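# Seat flat cable's loose end and close connector latch

## Task

Insert the loose end of the flat ribbon cable fully into the connector that is currently empty, then close the latch on that connector. The cable's opposite end must remain locked in the other connector when you finish.

## Robot and tools

Robot: two arms, left_arm and right_arm, each with a parallel two-finger gripper and a wrist camera. Measured base positions in the scene frame: left_arm at (-0.044, +0.307, +0.023) m, right_arm at (-0.039, -0.251, +0.028) m. Both are turned only slightly about z.

Frames. The scene frame has its origin at table-top height, halfway between the nominal bases. +z is up, +x points out over the table, and left_arm sits on the +y side. Arm names do not match image left or right. Reported hand positions (metres), quaternions (wxyz), velocities and targets are all in the scene frame. Offsets you command are different: they run along the gripper's own Hand target axes. The fingers point along the gripper's +z and open and close along its y. end_effector_position is the midpoint between the finger pads, roughly 1 cm short of the fingertips. Reported poses can be a few centimetres off, more when the arm is stretched far out.

The row. Each row is 14 plain numbers, each in [-1, 1], and you always send all 14 even if one arm stays still. Order: left_arm dx, dy, dz, rx, ry, rz, opening, then the same seven for right_arm. dx to rz are an offset, not a pose. They are measured from that arm's Hand target as it stood when the action or move began, along that target's own axes. A value of 1.0 equals 0.6 m of travel or 180 degrees. rx, ry and rz together form one rotation vector. Because offsets start from the current Hand target, sending the same offset twice moves the arm twice. Sending six zeros asks the arm to go back to its Hand target. Opening is absolute, not an offset: +1 is fully open (0.094 m) and -1 is closed. A 0 there is a real command for half open. To keep a gripper as it is, repeat its current opening; the result's Tool commands line shows it.

execute_actions(actions, cameras). actions is a list of actions. Each action is a table of up to 15 rows, and each row is one 1/30 s control step. If the table is short, its last row repeats to fill 15 steps. Every row in an action counts from the action's starting Hand target, not from the row before it. An empty list moves nothing. It returns the scene number, task and images from every camera. cameras picks views by name: ["all"], [] or a list of names. An unknown name voids the call.

move(target, speed, blend, opening_speed, grip_force, blocking, cameras). target is either one 14-number row or a list of up to 15 rows. Every row in the list is an offset from the same starting Hand targets. Each gripper follows a straight line, and both arms finish together. A move takes at least 0.5 s and is cut off at 10 s. speed is the top path speed in m/s, from 0.002 to 2.9, default 0.25; turning is capped at twice that figure in rad/s. You can give one value or one per target. blend is in metres, one value or one per target; it rounds corners in a list, and 0 means stop at each point. opening_speed is how fast the opening changes, in scale units per second, minimum 0.2; use it to close gently. grip_force is the per-pad force cap in newtons, 10 to 50. It stays in effect until you change it, and lower values make closing slow. blocking=false returns after about 0.5 s while the motion keeps going. Paths do not avoid obstacles or the other arm. Faster motion means more lag, drift and harder contact, and a target set deeper past a contact pushes harder. Route paths around an arm's own base, not close past it.

The result includes a move: line giving how it ended (done, off_target, moving, held, fault) and which limits applied (paced = pose clipped, held = steps withheld). done means the arm stopped within 10 mm and 2 degrees of its target. Neither done nor off_target tells you whether anything was touched.

wait(seconds 0 to 10, cameras) lets time pass while arms hold. A running move continues, and the wait returns early if it ends. stop(cameras) brakes a running move, which needs some distance. zoom_image(camera, region) enlarges part of the newest image from cam_high, cam_face, cam_latch, cam_slot, cam_left_wrist or cam_right_wrist. region is [x0, y0, x1, y1] in pixels from the top-left, at most 504 by 504. All images are 896x504. read_manual(section="licences") returns URDF licence text only. finished_scene(scene) takes the current scene number, ends the scene and cannot be undone. Call it only once the cable is seated and latched and stays that way without the robot.

Control notes. Each step, the commanded orientation is clipped to within 40 degrees of the measured one. Hand target is your last command after clipping. Friction and gravity can leave the gripper a few centimetres short of it. Waiting does not fix this; resend zeros or send the remaining gap as an offset. An arm blocked by an object keeps pushing. To release it, command a target back past the gripper's current position.

Gripping. grip_measured uses the opening scale. With nothing held it reads up to about 2.5 mm too wide. On a hard part it reads a bit narrower than the part. Squeeze grows as you command below the touch reading and jumps to the force limit about 0.06 below it. To let go, command well above grip_measured.

Other result lines. Joint torques are total drive output, offset and noisy; joints 1 to 3 wrap at ±28 N m. Joint velocities may read within noise. A MOTOR HOT line appears at 75 °C. At 90 °C the arm folds and idles for the rest of the scene, and at 100 °C it drops. Holding loads, staying stretched out or pushing against an unreachable pose all heat the motors.

Avoid: any contact between the two arms, grippers or wrist cameras; closing one gripper on the other's fingers; hitting fixtures or the table hard; dropping the cable or releasing it while it moves; pushing anything off the table; straining a wrist camera cable; and fault stops.

Each tool is called after "Emit:" by a JSON object that holds its "op" and its "data", one argument or row to a line.

## Session

Emit:
{"op": "execute_actions", "data": {
  "actions": []
}}

Scene clock: 0.00 s.
left_arm: end_effector_position=(+0.1837, +0.2743, +0.2428) grip_measured=+1.000 end_effector_quat_wxyz=(+0.637, -0.008, +0.742, -0.211) | right_arm: end_effector_position=(+0.1332, -0.4459, +0.1638) grip_measured=+1.000 end_effector_quat_wxyz=(+0.536, +0.169, +0.818, -0.121)
Joint positions: left_arm=[0.377 0.115 0.273 -0.284 0.65 -0.254 0.094] | right_arm=[-1.431 0.738 0.315 -0.237 -0.87 -0.554 0.094]
Joint velocities: within noise
Joint torques (N m): no reading
Heat: left arm: 30 °C; right arm: 34 °C.
Hand target: left_arm +0.1826, +0.2737, +0.2506; +0.645, -0.003, +0.736, -0.208 | right_arm +0.1344, -0.4456, +0.1691; +0.541, +0.163, +0.816, -0.123
Tool commands: left_gripper/opening=+1.0 right_gripper/opening=+1.0

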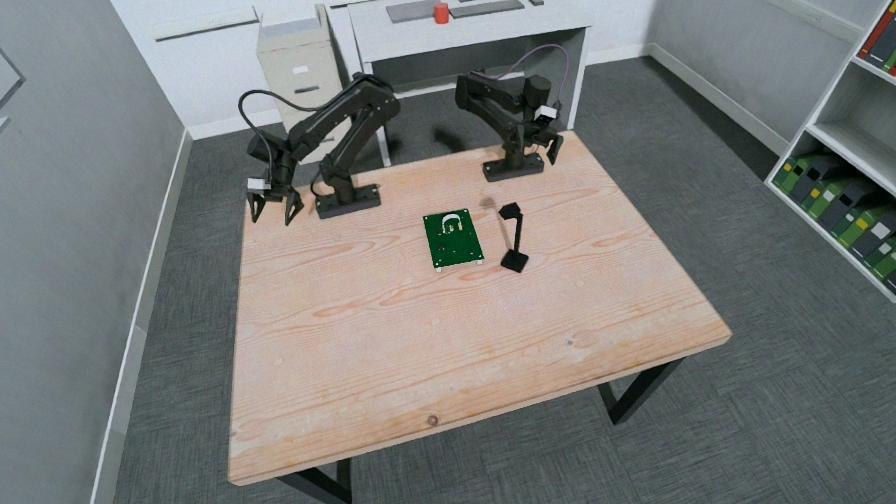

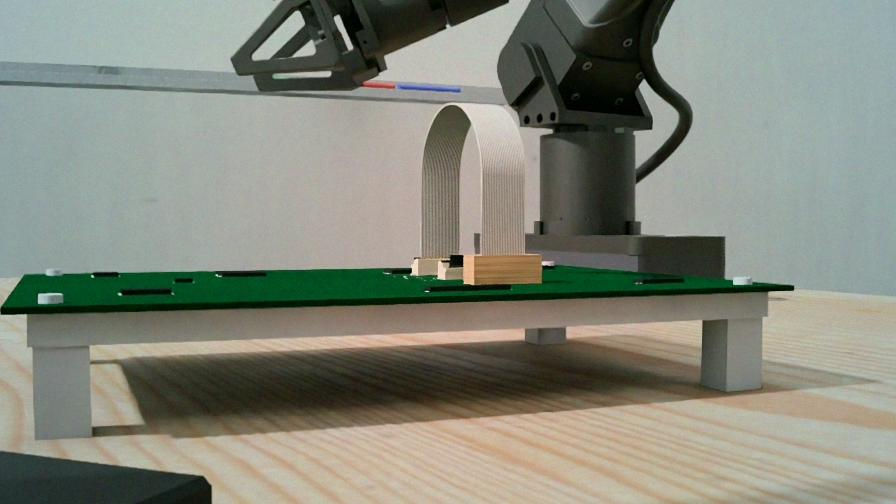

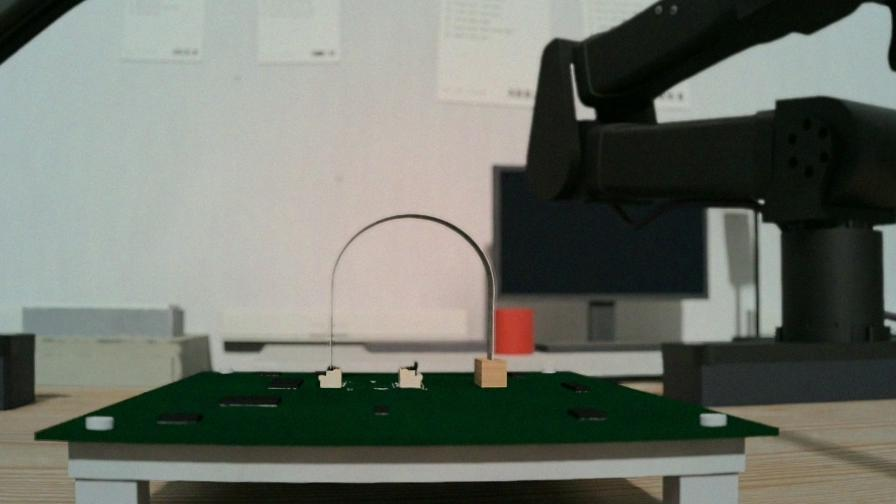

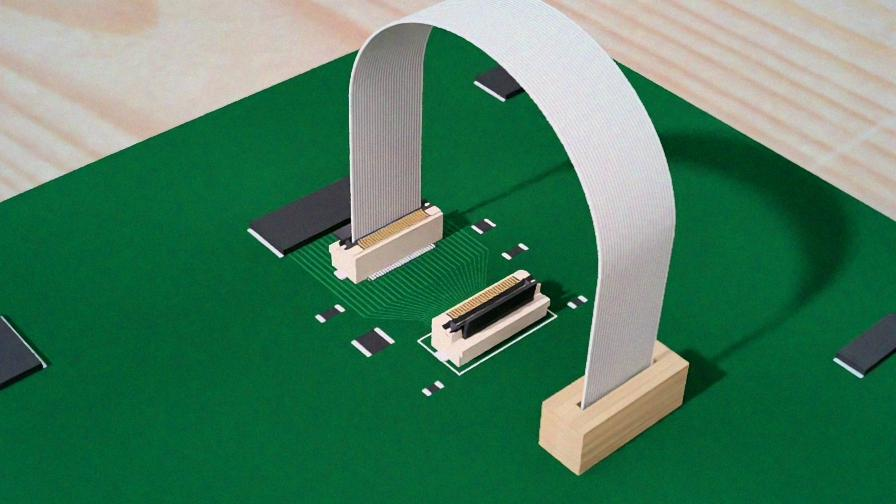

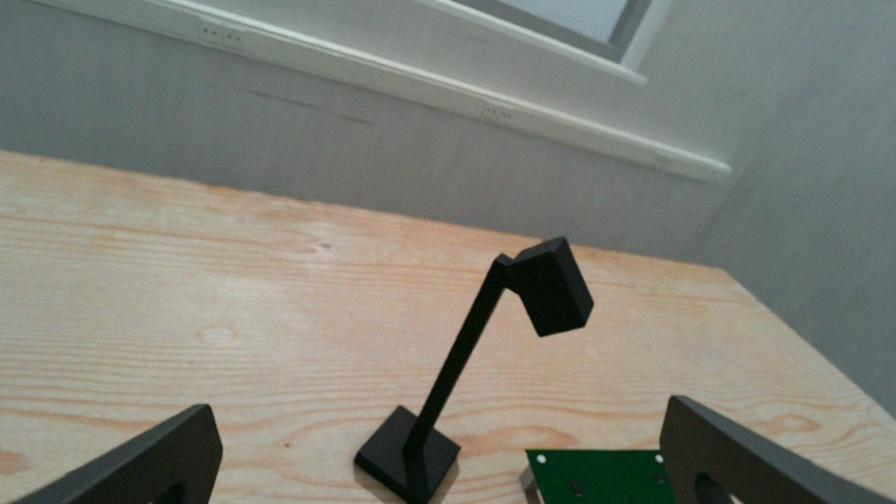

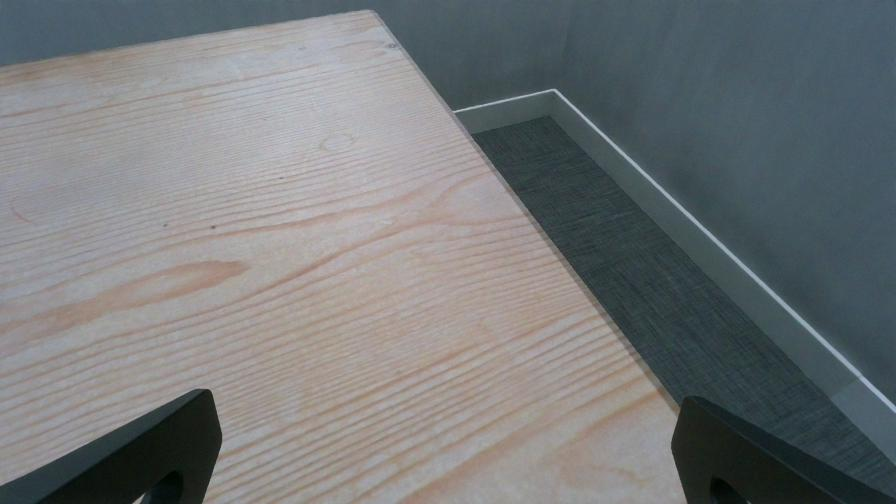

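Emit:
{"op": "zoom_image", "data": {
  "camera": "cam_slot",
  "region": [310, 170, 710, 480]
}}

Emit:
{"op": "zoom_image", "data": {
  "camera": "cam_latch",
  "region": [290, 330, 540, 410]
}}

Emit:
{"op": "zoom_image", "data": {
  "camera": "cam_face",
  "region": [380, 90, 580, 300]
}}

Emit:
{"op": "zoom_image", "data": {
  "camera": "cam_high",
  "region": [400, 180, 560, 280]
}}

Scaled by 1.260 from the camera's 896x504 image, which has a finer 1280x720 frame.

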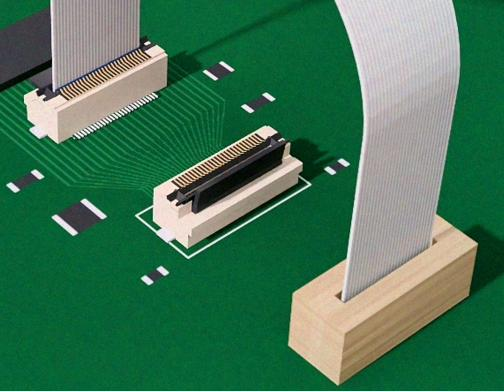

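Scaled by 2.016 from the camera's 896x504 image, which has a finer 1280x720 frame.

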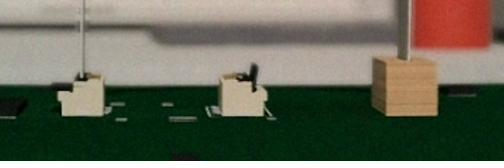

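Scaled by 2.400 from the camera's 896x504 image, which has a finer 1280x720 frame.

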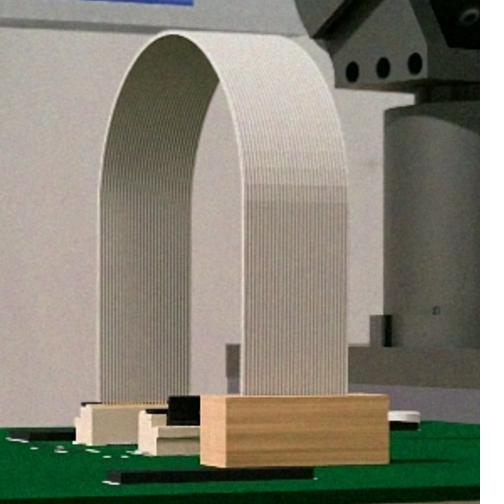

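Scaled by 3.150 from the camera's 896x504 image, which has a finer 1280x720 frame.

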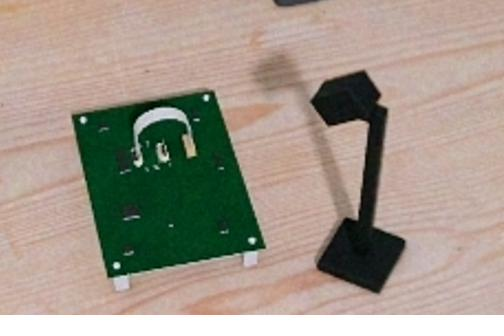

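Emit:
{"op": "move", "data": {
  "target": [
    [0.0422,-0.1502,0.0798,-0.0421,0.1066,0.0367,1,0,0,0,0,0,0,1],
    [0.2355,-0.3469,0.0284,-0.0842,0.2131,0.0733,1,0,0,0,0,0,0,1]
  ],
  "speed": 0.12,
  "blend": 0.03,
  "cameras": ["cam_left_wrist","cam_high"]
}}

Scene clock: 30.17 s.
left_arm: end_effector_position=(+0.1183, +0.0467, +0.1688) grip_measured=+1.000 end_effector_quat_wxyz=(+0.374, +0.073, +0.924, -0.016) | right_arm: end_effector_position=(+0.1332, -0.4459, +0.1638) grip_measured=+1.000 end_effector_quat_wxyz=(+0.536, +0.169, +0.818, -0.121)
Joint positions: left_arm=[-1.392 1.424 1.039 -0.934 -0.734 -1.168 0.094] | right_arm=[-1.431 0.738 0.315 -0.237 -0.87 -0.554 0.094]
Joint torques (N m): left_arm=[-0.28 -4.33 10.93 0.53 -0.48 -0.13] | right_arm=[-0.09 -0.47 8.95 1.38 -0.48 0]
Heat: left arm: 32 °C; right arm: 35 °C.
Hand target: left_arm +0.1199, +0.0400, +0.1797; +0.382, +0.065, +0.921, -0.027 | right_arm +0.1344, -0.4456, +0.1691; +0.541, +0.163, +0.816, -0.123
Off the commanded pose: left_arm 0.013 m, 2 deg | right_arm 0.006 m, 1 deg.
move: off_target (left_arm)
camera_calibration:
cam_left_wrist: T_world_to_cam=[[-0.165278, -0.985727, -0.0320234, 0.0705623], [-0.92576, 0.166255, -0.339599, 0.198261], [0.340076, -0.026482, -0.940025, 0.213746], [0, 0, 0, 1]] pos_world=[0.122515, 0.0422536, 0.270516]
Images, in order (width x height): cam_high 896x504, cam_left_wrist 896x504.

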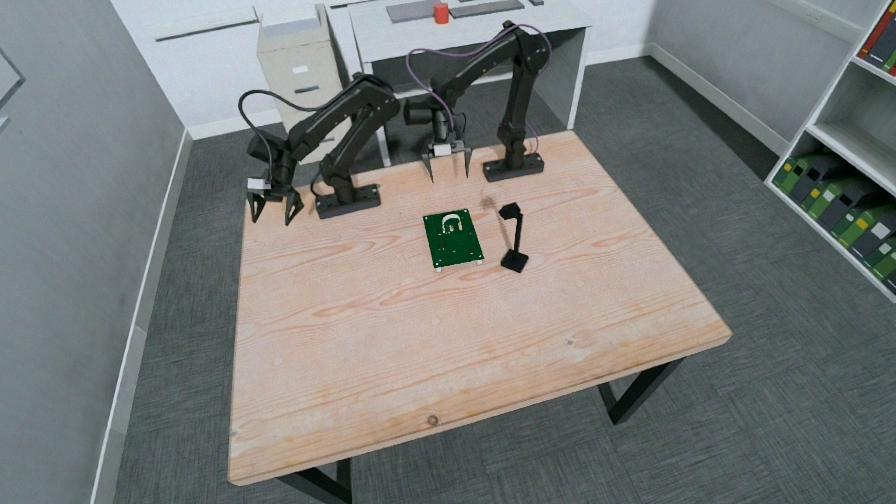

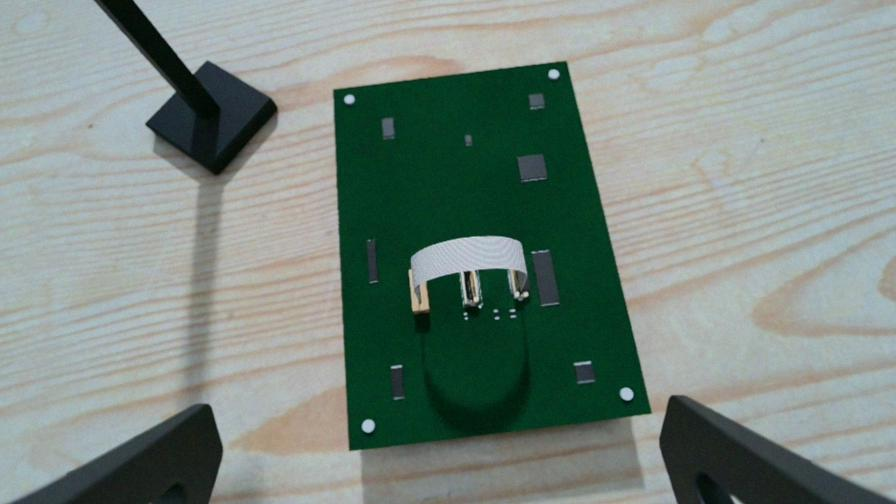

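Emit:
{"op": "zoom_image", "data": {
  "camera": "cam_left_wrist",
  "region": [390, 210, 590, 330]
}}

Scaled by 2.520 from the camera's 896x504 image, which has a finer 1280x720 frame.

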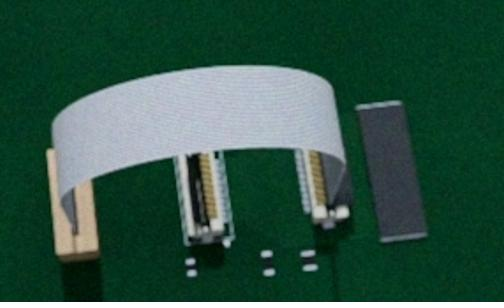

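Emit:
{"op": "move", "data": {
  "target": [0.0700,0.0178,0.1295,-0.0237,-0.1274,-0.0157,-0.57,0,0,0,0,0,0,1],
  "speed": 0.1,
  "cameras": ["cam_left_wrist","cam_latch","cam_slot","cam_face"]
}}

Scene clock: 51.47 s.
left_arm: end_effector_position=(+0.1458, +0.0432, +0.0947) grip_measured=-0.567 end_effector_quat_wxyz=(+0.547, +0.018, +0.837, -0.021) | right_arm: end_effector_position=(+0.1332, -0.4459, +0.1638) grip_measured=+1.000 end_effector_quat_wxyz=(+0.536, +0.169, +0.818, -0.121)
Joint positions: left_arm=[-1.447 1.674 0.688 -0.251 -1.133 -1.221 0.02] | right_arm=[-1.431 0.738 0.315 -0.237 -0.87 -0.554 0.094]
Joint torques (N m): left_arm=[-0.39 -5.26 4.6 0.87 -0.8 0.03] | right_arm=[-0.09 -0.47 8.91 1.37 -0.47 -0.01]
Heat: left arm: 31 °C; right arm: 35 °C.
Hand target: left_arm +0.1464, +0.0470, +0.0951; +0.559, +0.022, +0.829, -0.014 | right_arm +0.1344, -0.4456, +0.1691; +0.541, +0.163, +0.816, -0.123
Off the commanded pose: left_arm 0.004 m, 2 deg | right_arm 0.006 m, 1 deg.
move: done
camera_calibration:
cam_left_wrist: T_world_to_cam=[[-0.0681775, -0.99767, 0.00242245, 0.0522488], [-0.738377, 0.0488251, -0.672618, 0.208463], [0.670933, -0.0476461, -0.739986, 0.0683648], [0, 0, 0, 1]] pos_world=[0.111618, 0.0452062, 0.190678]
Images, in order (width x height): cam_face 896x504, cam_latch 896x504, cam_slot 896x504, cam_left_wrist 896x504.

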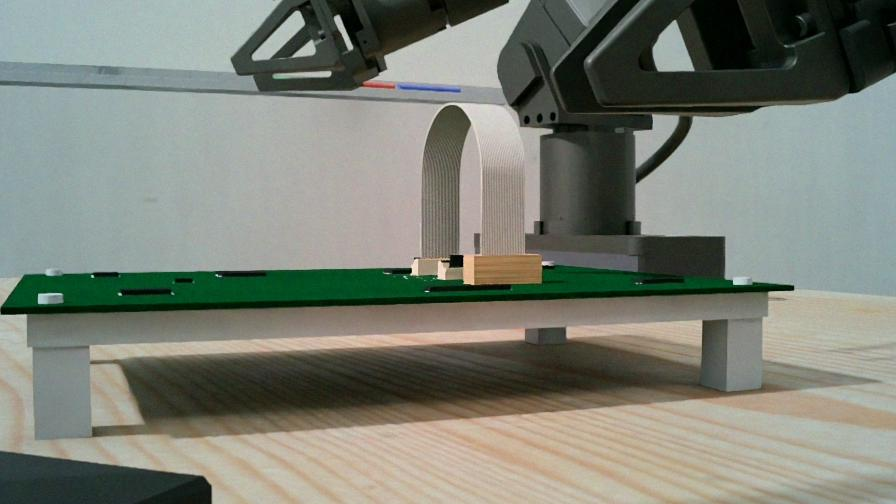

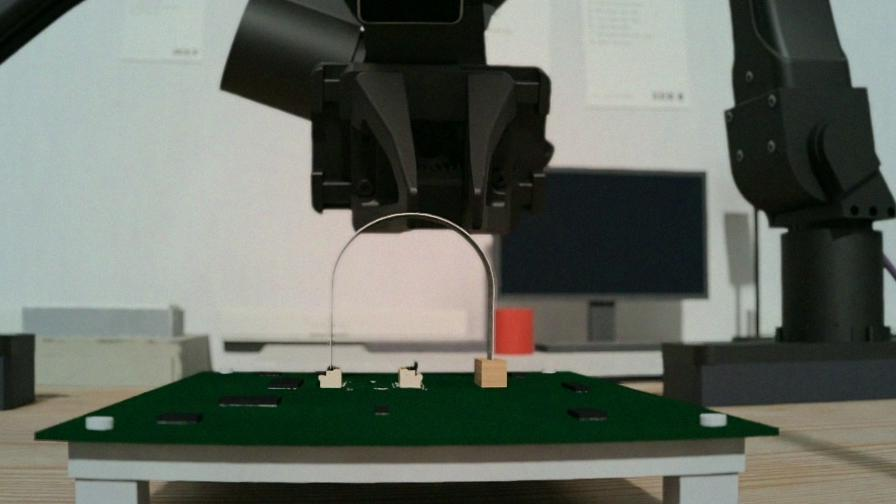

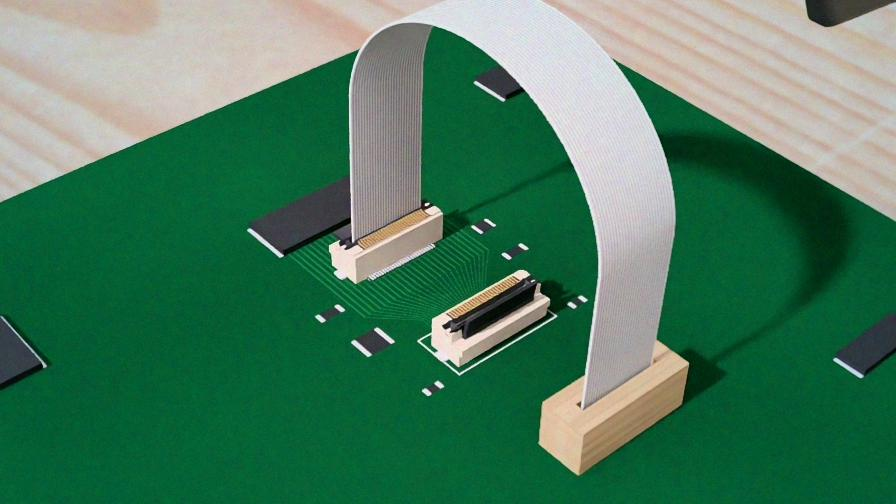

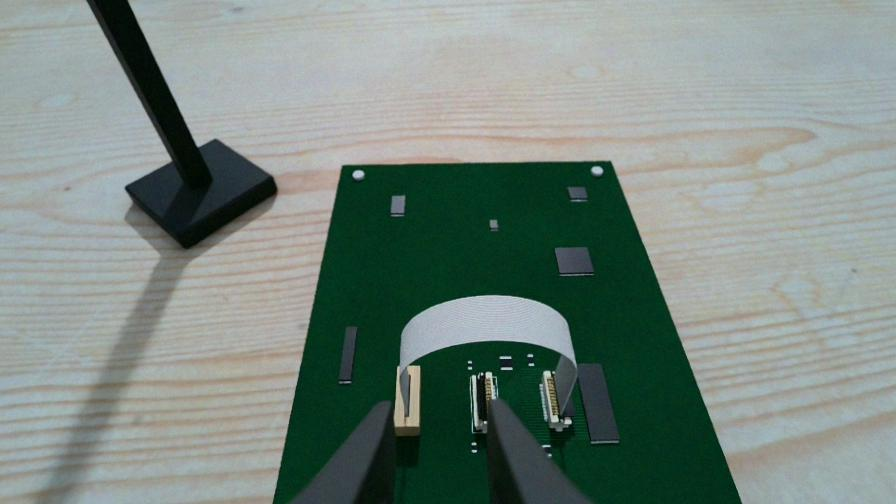

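Emit:
{"op": "zoom_image", "data": {
  "camera": "cam_left_wrist",
  "region": [370, 290, 620, 450]
}}

Emit:
{"op": "zoom_image", "data": {
  "camera": "cam_latch",
  "region": [300, 200, 540, 400]
}}

Scaled by 2.016 from the camera's 896x504 image, which has a finer 1280x720 frame.

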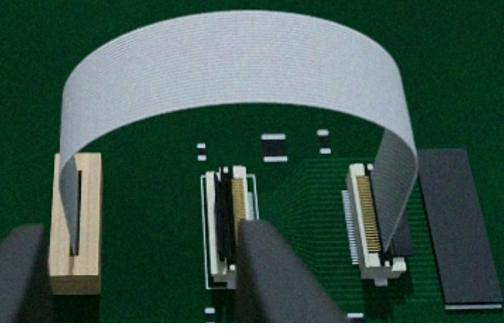

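Scaled by 2.100 from the camera's 896x504 image, which has a finer 1280x720 frame.

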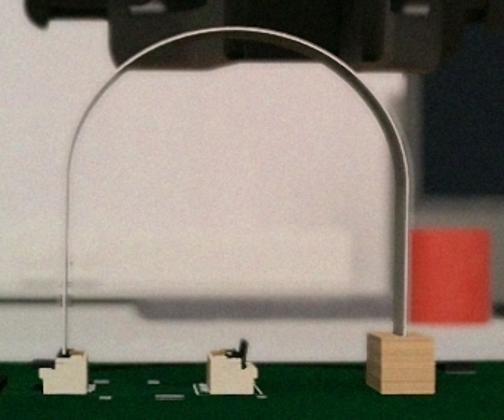

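Emit:
{"op": "zoom_image", "data": {
  "camera": "cam_latch",
  "region": [300, 50, 560, 250]
}}

Scaled by 1.938 from the camera's 896x504 image, which has a finer 1280x720 frame.

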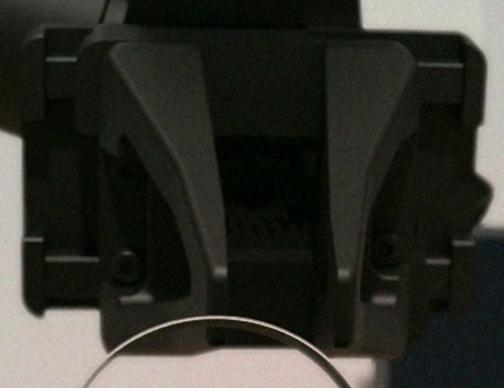

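Emit:
{"op": "move", "data": {
  "target": [0.0377,0.0168,0.0345,0,0,0,-0.57,0,0,0,0,0,0,1],
  "speed": 0.06,
  "cameras": ["cam_left_wrist","cam_latch","cam_slot","cam_face"]
}}

Emit:
{"op": "zoom_image", "data": {
  "camera": "cam_latch",
  "region": [300, 200, 560, 400]
}}

Emit:
{"op": "zoom_image", "data": {
  "camera": "cam_left_wrist",
  "region": [350, 300, 600, 500]
}}

Scene clock: 62.10 s.
left_arm: end_effector_position=(+0.1557, +0.0522, +0.0676) grip_measured=-0.567 end_effector_quat_wxyz=(+0.553, +0.022, +0.832, -0.021) | right_arm: end_effector_position=(+0.1332, -0.4459, +0.1638) grip_measured=+1.000 end_effector_quat_wxyz=(+0.536, +0.169, +0.818, -0.121)
Joint positions: left_arm=[-1.408 1.742 0.58 0.025 -1.131 -1.108 0.02] | right_arm=[-1.431 0.738 0.315 -0.237 -0.87 -0.554 0.094]
Joint torques (N m): left_arm=[0.4 -5.15 4.12 1 -0.61 0.03] | right_arm=[-0.09 -0.51 8.92 1.39 -0.48 0]
Heat: left arm: 30 °C; right arm: 35 °C.
Hand target: left_arm +0.1576, +0.0566, +0.0664; +0.559, +0.022, +0.829, -0.014 | right_arm +0.1344, -0.4456, +0.1691; +0.541, +0.163, +0.816, -0.123
Off the commanded pose: left_arm 0.005 m, 1 deg | right_arm 0.006 m, 1 deg.
move: done
camera_calibration:
cam_left_wrist: T_world_to_cam=[[-0.0742565, -0.997233, -0.00344634, 0.0633316], [-0.727341, 0.0565233, -0.683944, 0.195727], [0.682247, -0.0482806, -0.729526, 0.039693], [0, 0, 0, 1]] pos_world=[0.119983, 0.0540096, 0.163042]
Images, in order (width x height): cam_face 896x504, cam_latch 896x504, cam_slot 896x504, cam_left_wrist 896x504.

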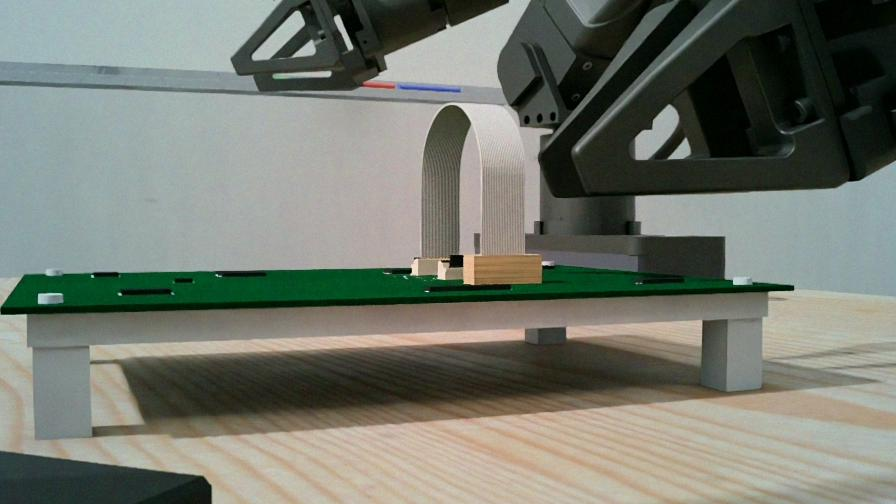

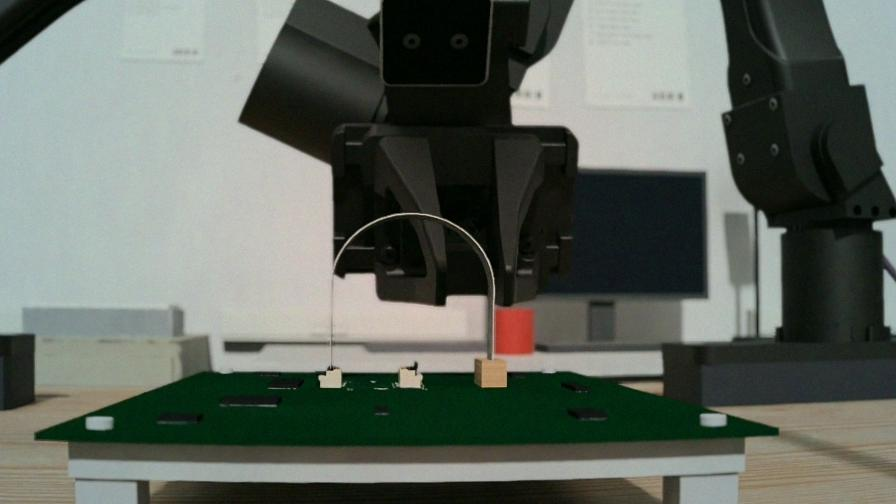

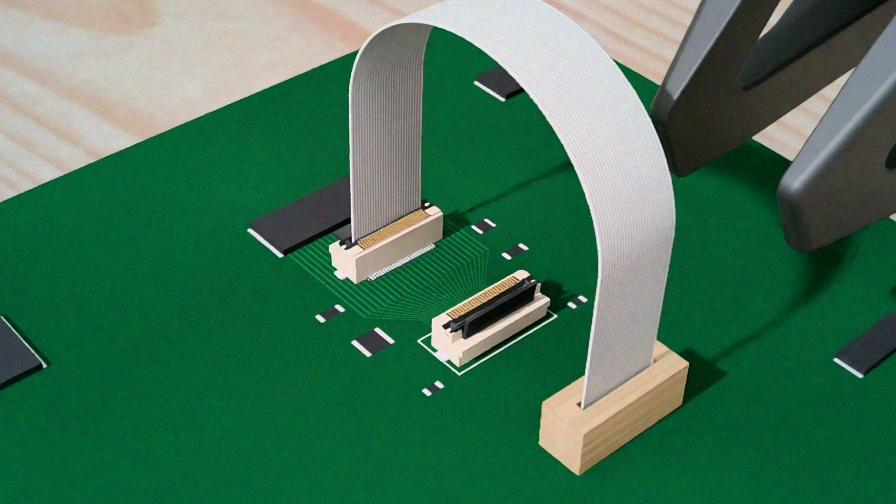

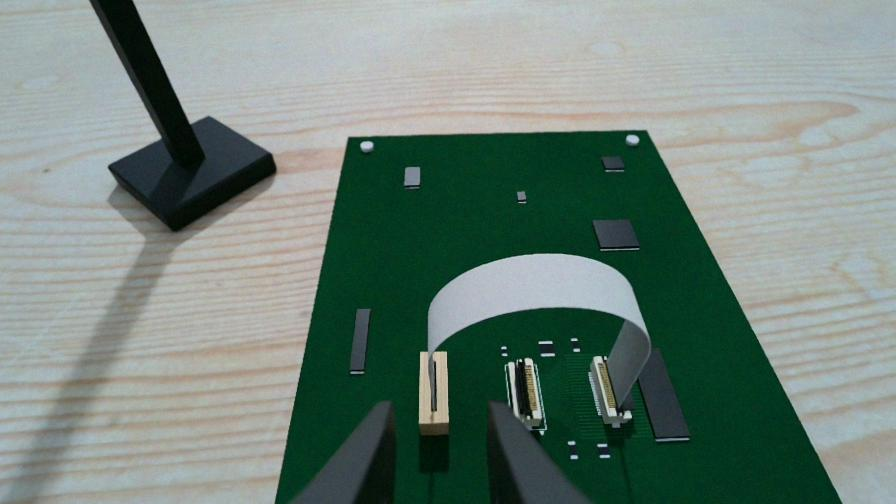

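Scaled by 1.938 from the camera's 896x504 image, which has a finer 1280x720 frame.

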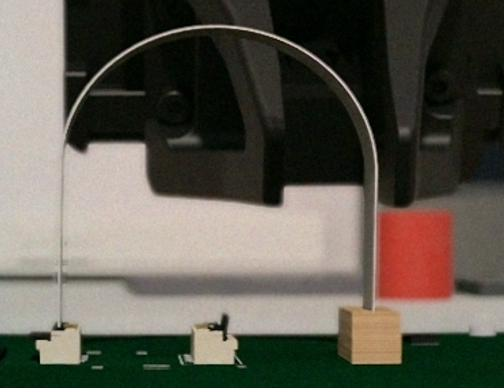

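Scaled by 2.016 from the camera's 896x504 image, which has a finer 1280x720 frame.

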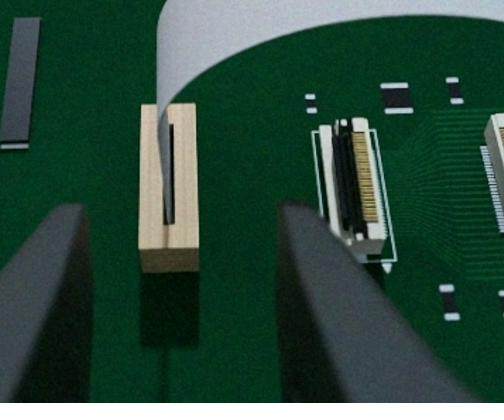

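Emit:
{"op": "move", "data": {
  "target": [0.0155,0.0033,0.0061,0,0,0,-0.57,0,0,0,0,0,0,1],
  "speed": 0.05,
  "cameras": ["cam_left_wrist","cam_latch","cam_slot"]
}}

Emit:
{"op": "zoom_image", "data": {
  "camera": "cam_latch",
  "region": [300, 200, 560, 400]
}}

Emit:
{"op": "zoom_image", "data": {
  "camera": "cam_left_wrist",
  "region": [350, 300, 600, 500]
}}

Scene clock: 66.23 s.
left_arm: end_effector_position=(+0.1554, +0.0537, +0.0580) grip_measured=-0.567 end_effector_quat_wxyz=(+0.554, +0.022, +0.832, -0.022) | right_arm: end_effector_position=(+0.1332, -0.4459, +0.1638) grip_measured=+1.000 end_effector_quat_wxyz=(+0.536, +0.169, +0.818, -0.121)
Joint positions: left_arm=[-1.408 1.776 0.56 0.084 -1.13 -1.105 0.02] | right_arm=[-1.431 0.738 0.315 -0.237 -0.87 -0.554 0.094]
Joint torques (N m): left_arm=[0.46 -5.08 3.92 0.98 -0.6 0.04] | right_arm=[-0.09 -0.5 8.94 1.38 -0.47 -0.01]
Heat: left arm: 30 °C; right arm: 35 °C.
Hand target: left_arm +0.1576, +0.0585, +0.0564; +0.559, +0.022, +0.829, -0.014 | right_arm +0.1344, -0.4456, +0.1691; +0.541, +0.163, +0.816, -0.123
Off the commanded pose: left_arm 0.006 m, 1 deg | right_arm 0.006 m, 1 deg.
move: done
camera_calibration:
cam_left_wrist: T_world_to_cam=[[-0.0755912, -0.997138, -0.0012866, 0.0648029], [-0.727191, 0.0560098, -0.684146, 0.188888], [0.68226, -0.0507798, -0.729344, 0.0330857], [0, 0, 0, 1]] pos_world=[0.119683, 0.055718, 0.153441]
Images, in order (width x height): cam_latch 896x504, cam_slot 896x504, cam_left_wrist 896x504.

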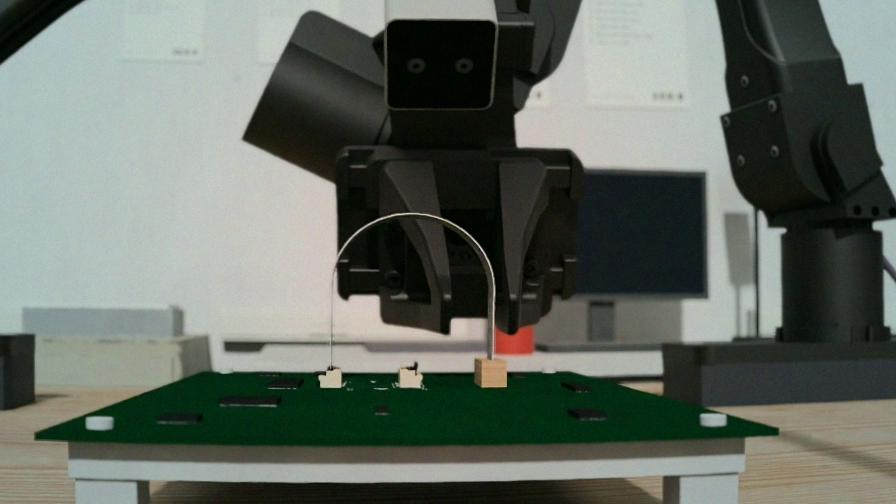

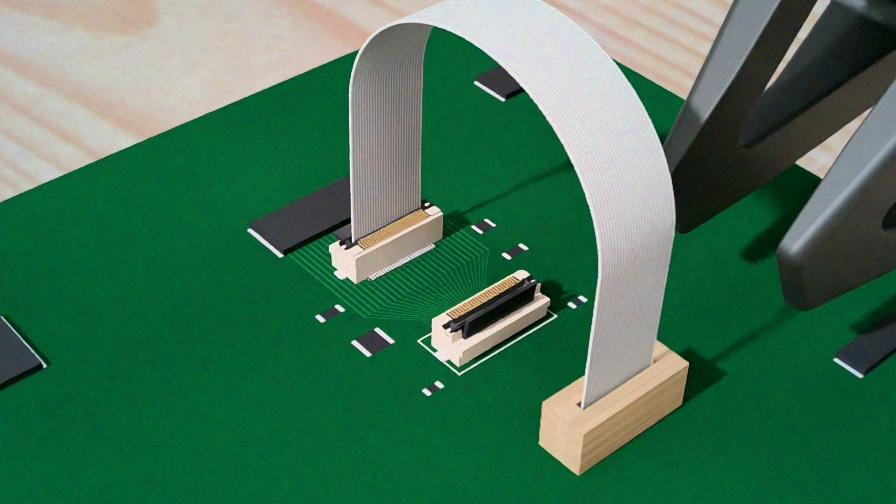

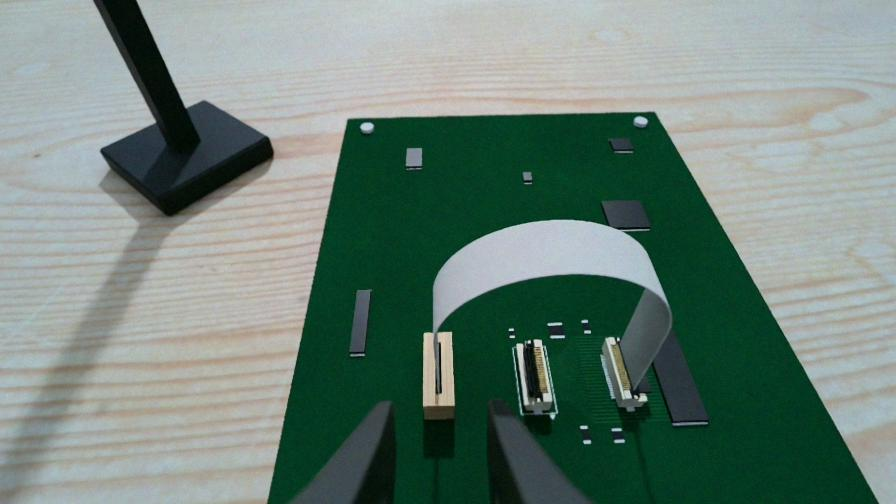

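Scaled by 1.938 from the camera's 896x504 image, which has a finer 1280x720 frame.

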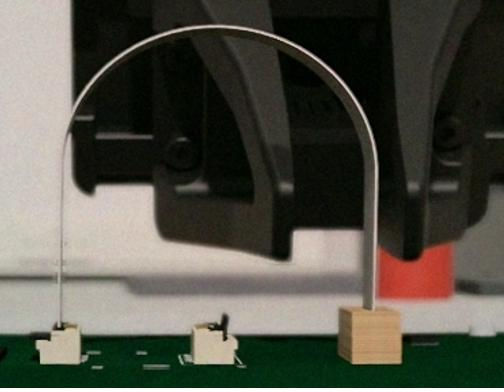

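Scaled by 2.016 from the camera's 896x504 image, which has a finer 1280x720 frame.

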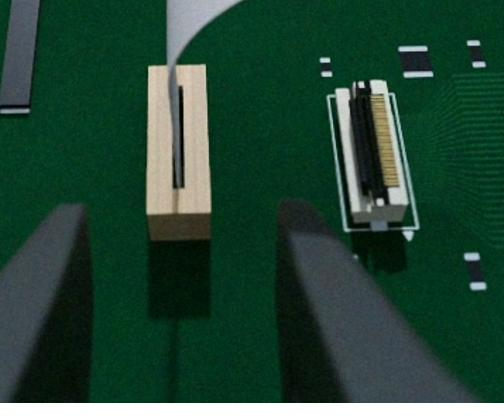

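Emit:
{"op": "move", "data": {
  "target": [-0.0095,0.0015,0.0367,0,0,0,-0.57,0,0,0,0,0,0,1],
  "speed": 0.04,
  "cameras": ["cam_left_wrist","cam_latch","cam_slot","cam_face"]
}}

Emit:
{"op": "zoom_image", "data": {
  "camera": "cam_latch",
  "region": [300, 200, 560, 400]
}}

Emit:
{"op": "zoom_image", "data": {
  "camera": "cam_left_wrist",
  "region": [350, 300, 600, 500]
}}

Scene clock: 69.03 s.
left_arm: end_effector_position=(+0.1790, +0.0536, +0.0560) grip_measured=-0.567 end_effector_quat_wxyz=(+0.556, +0.022, +0.831, -0.022) | right_arm: end_effector_position=(+0.1332, -0.4459, +0.1638) grip_measured=+1.000 end_effector_quat_wxyz=(+0.536, +0.169, +0.818, -0.121)
Joint positions: left_arm=[-1.316 1.799 0.53 0.301 -1.089 -0.924 0.02] | right_arm=[-1.431 0.738 0.315 -0.237 -0.87 -0.554 0.094]
Joint torques (N m): left_arm=[0.32 -5.14 3.82 1.22 -0.52 0.07] | right_arm=[-0.1 -0.49 8.95 1.37 -0.49 -0.01]
Heat: left arm: 30 °C; right arm: 35 °C.
Hand target: left_arm +0.1802, +0.0583, +0.0533; +0.559, +0.022, +0.829, -0.014 | right_arm +0.1344, -0.4456, +0.1691; +0.541, +0.163, +0.816, -0.123
Off the commanded pose: left_arm 0.005 m, 1 deg | right_arm 0.006 m, 1 deg.
move: done
camera_calibration:
cam_left_wrist: T_world_to_cam=[[-0.0737244, -0.997278, -0.00113863, 0.0661685], [-0.724052, 0.0543111, -0.687603, 0.204412], [0.685794, -0.0498687, -0.726086, 0.0145986], [0, 0, 0, 1]] pos_world=[0.142871, 0.0556146, 0.151229]
Images, in order (width x height): cam_face 896x504, cam_latch 896x504, cam_slot 896x504, cam_left_wrist 896x504.

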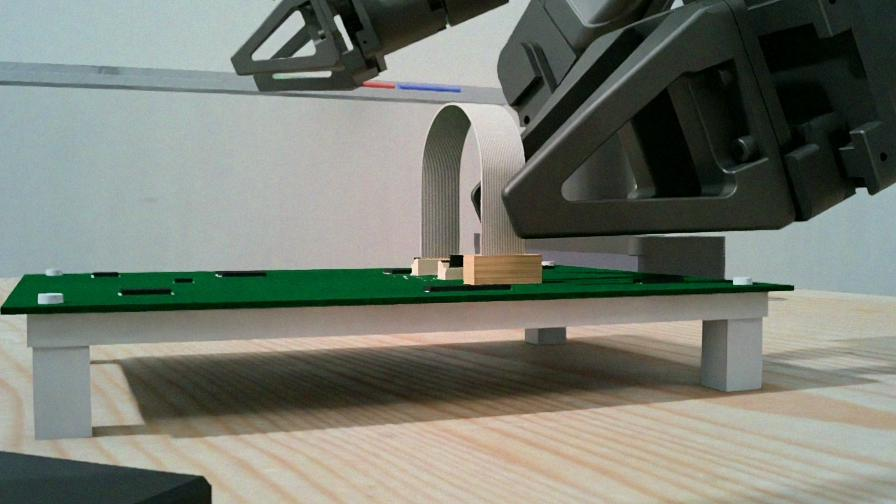

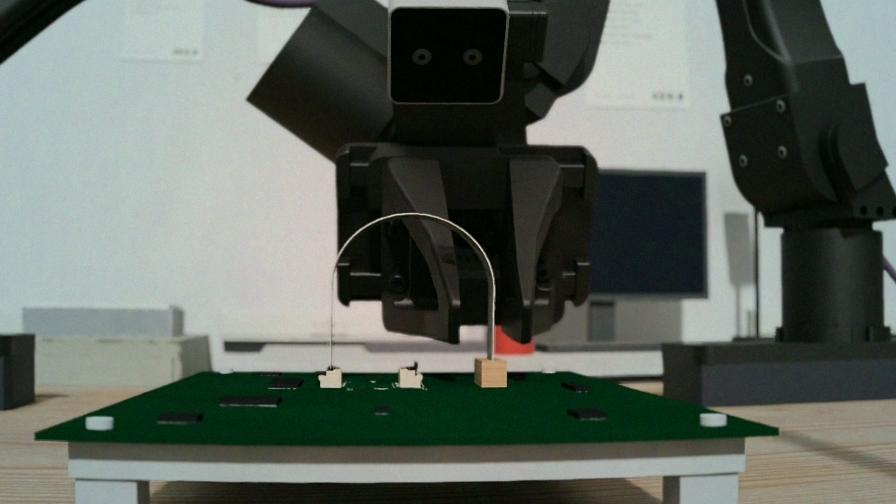

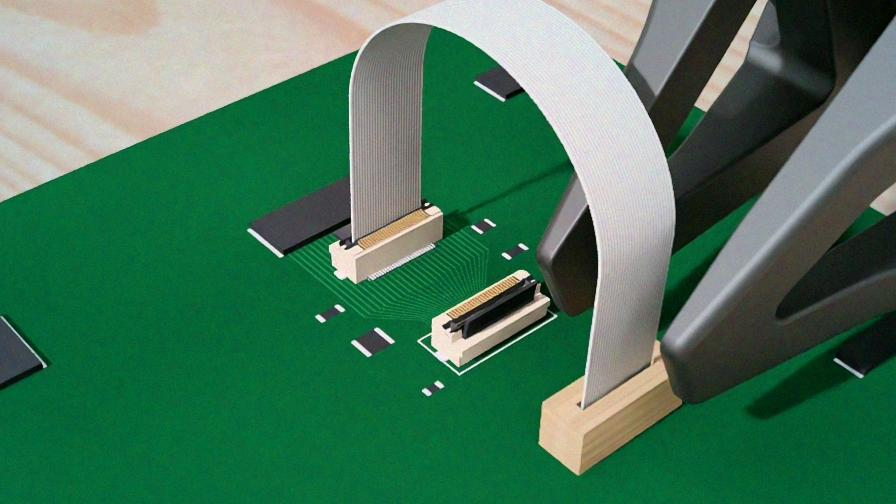

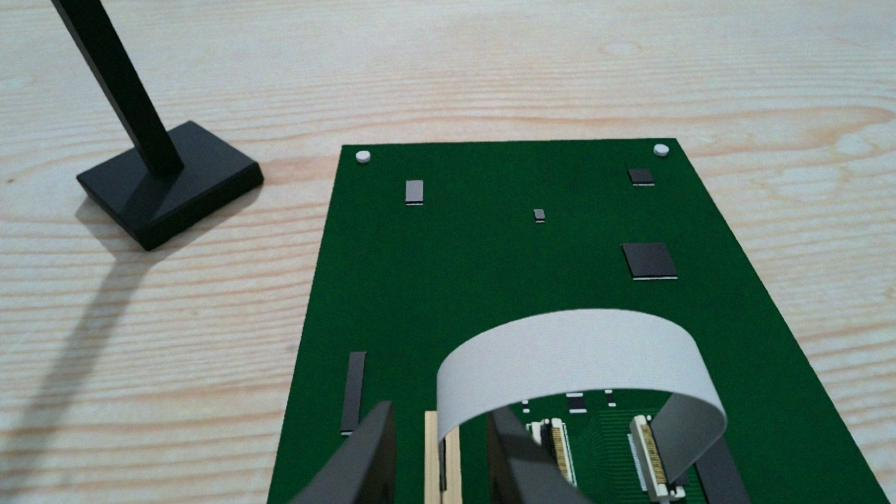

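Scaled by 1.938 from the camera's 896x504 image, which has a finer 1280x720 frame.

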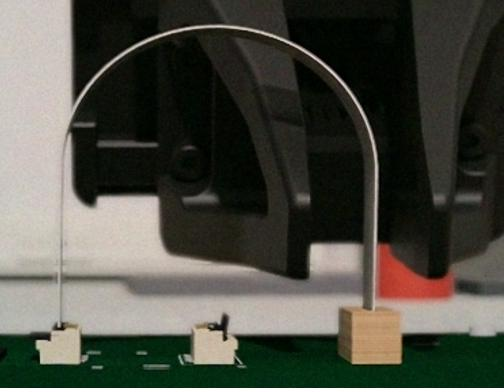

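Scaled by 2.016 from the camera's 896x504 image, which has a finer 1280x720 frame.

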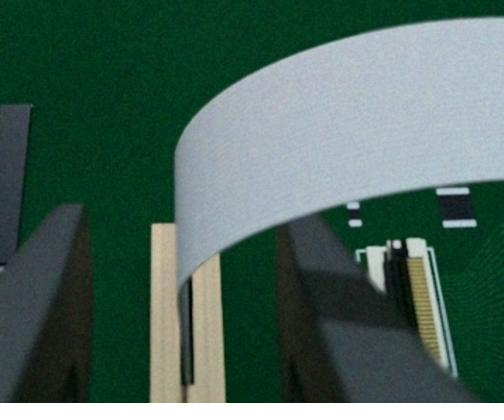

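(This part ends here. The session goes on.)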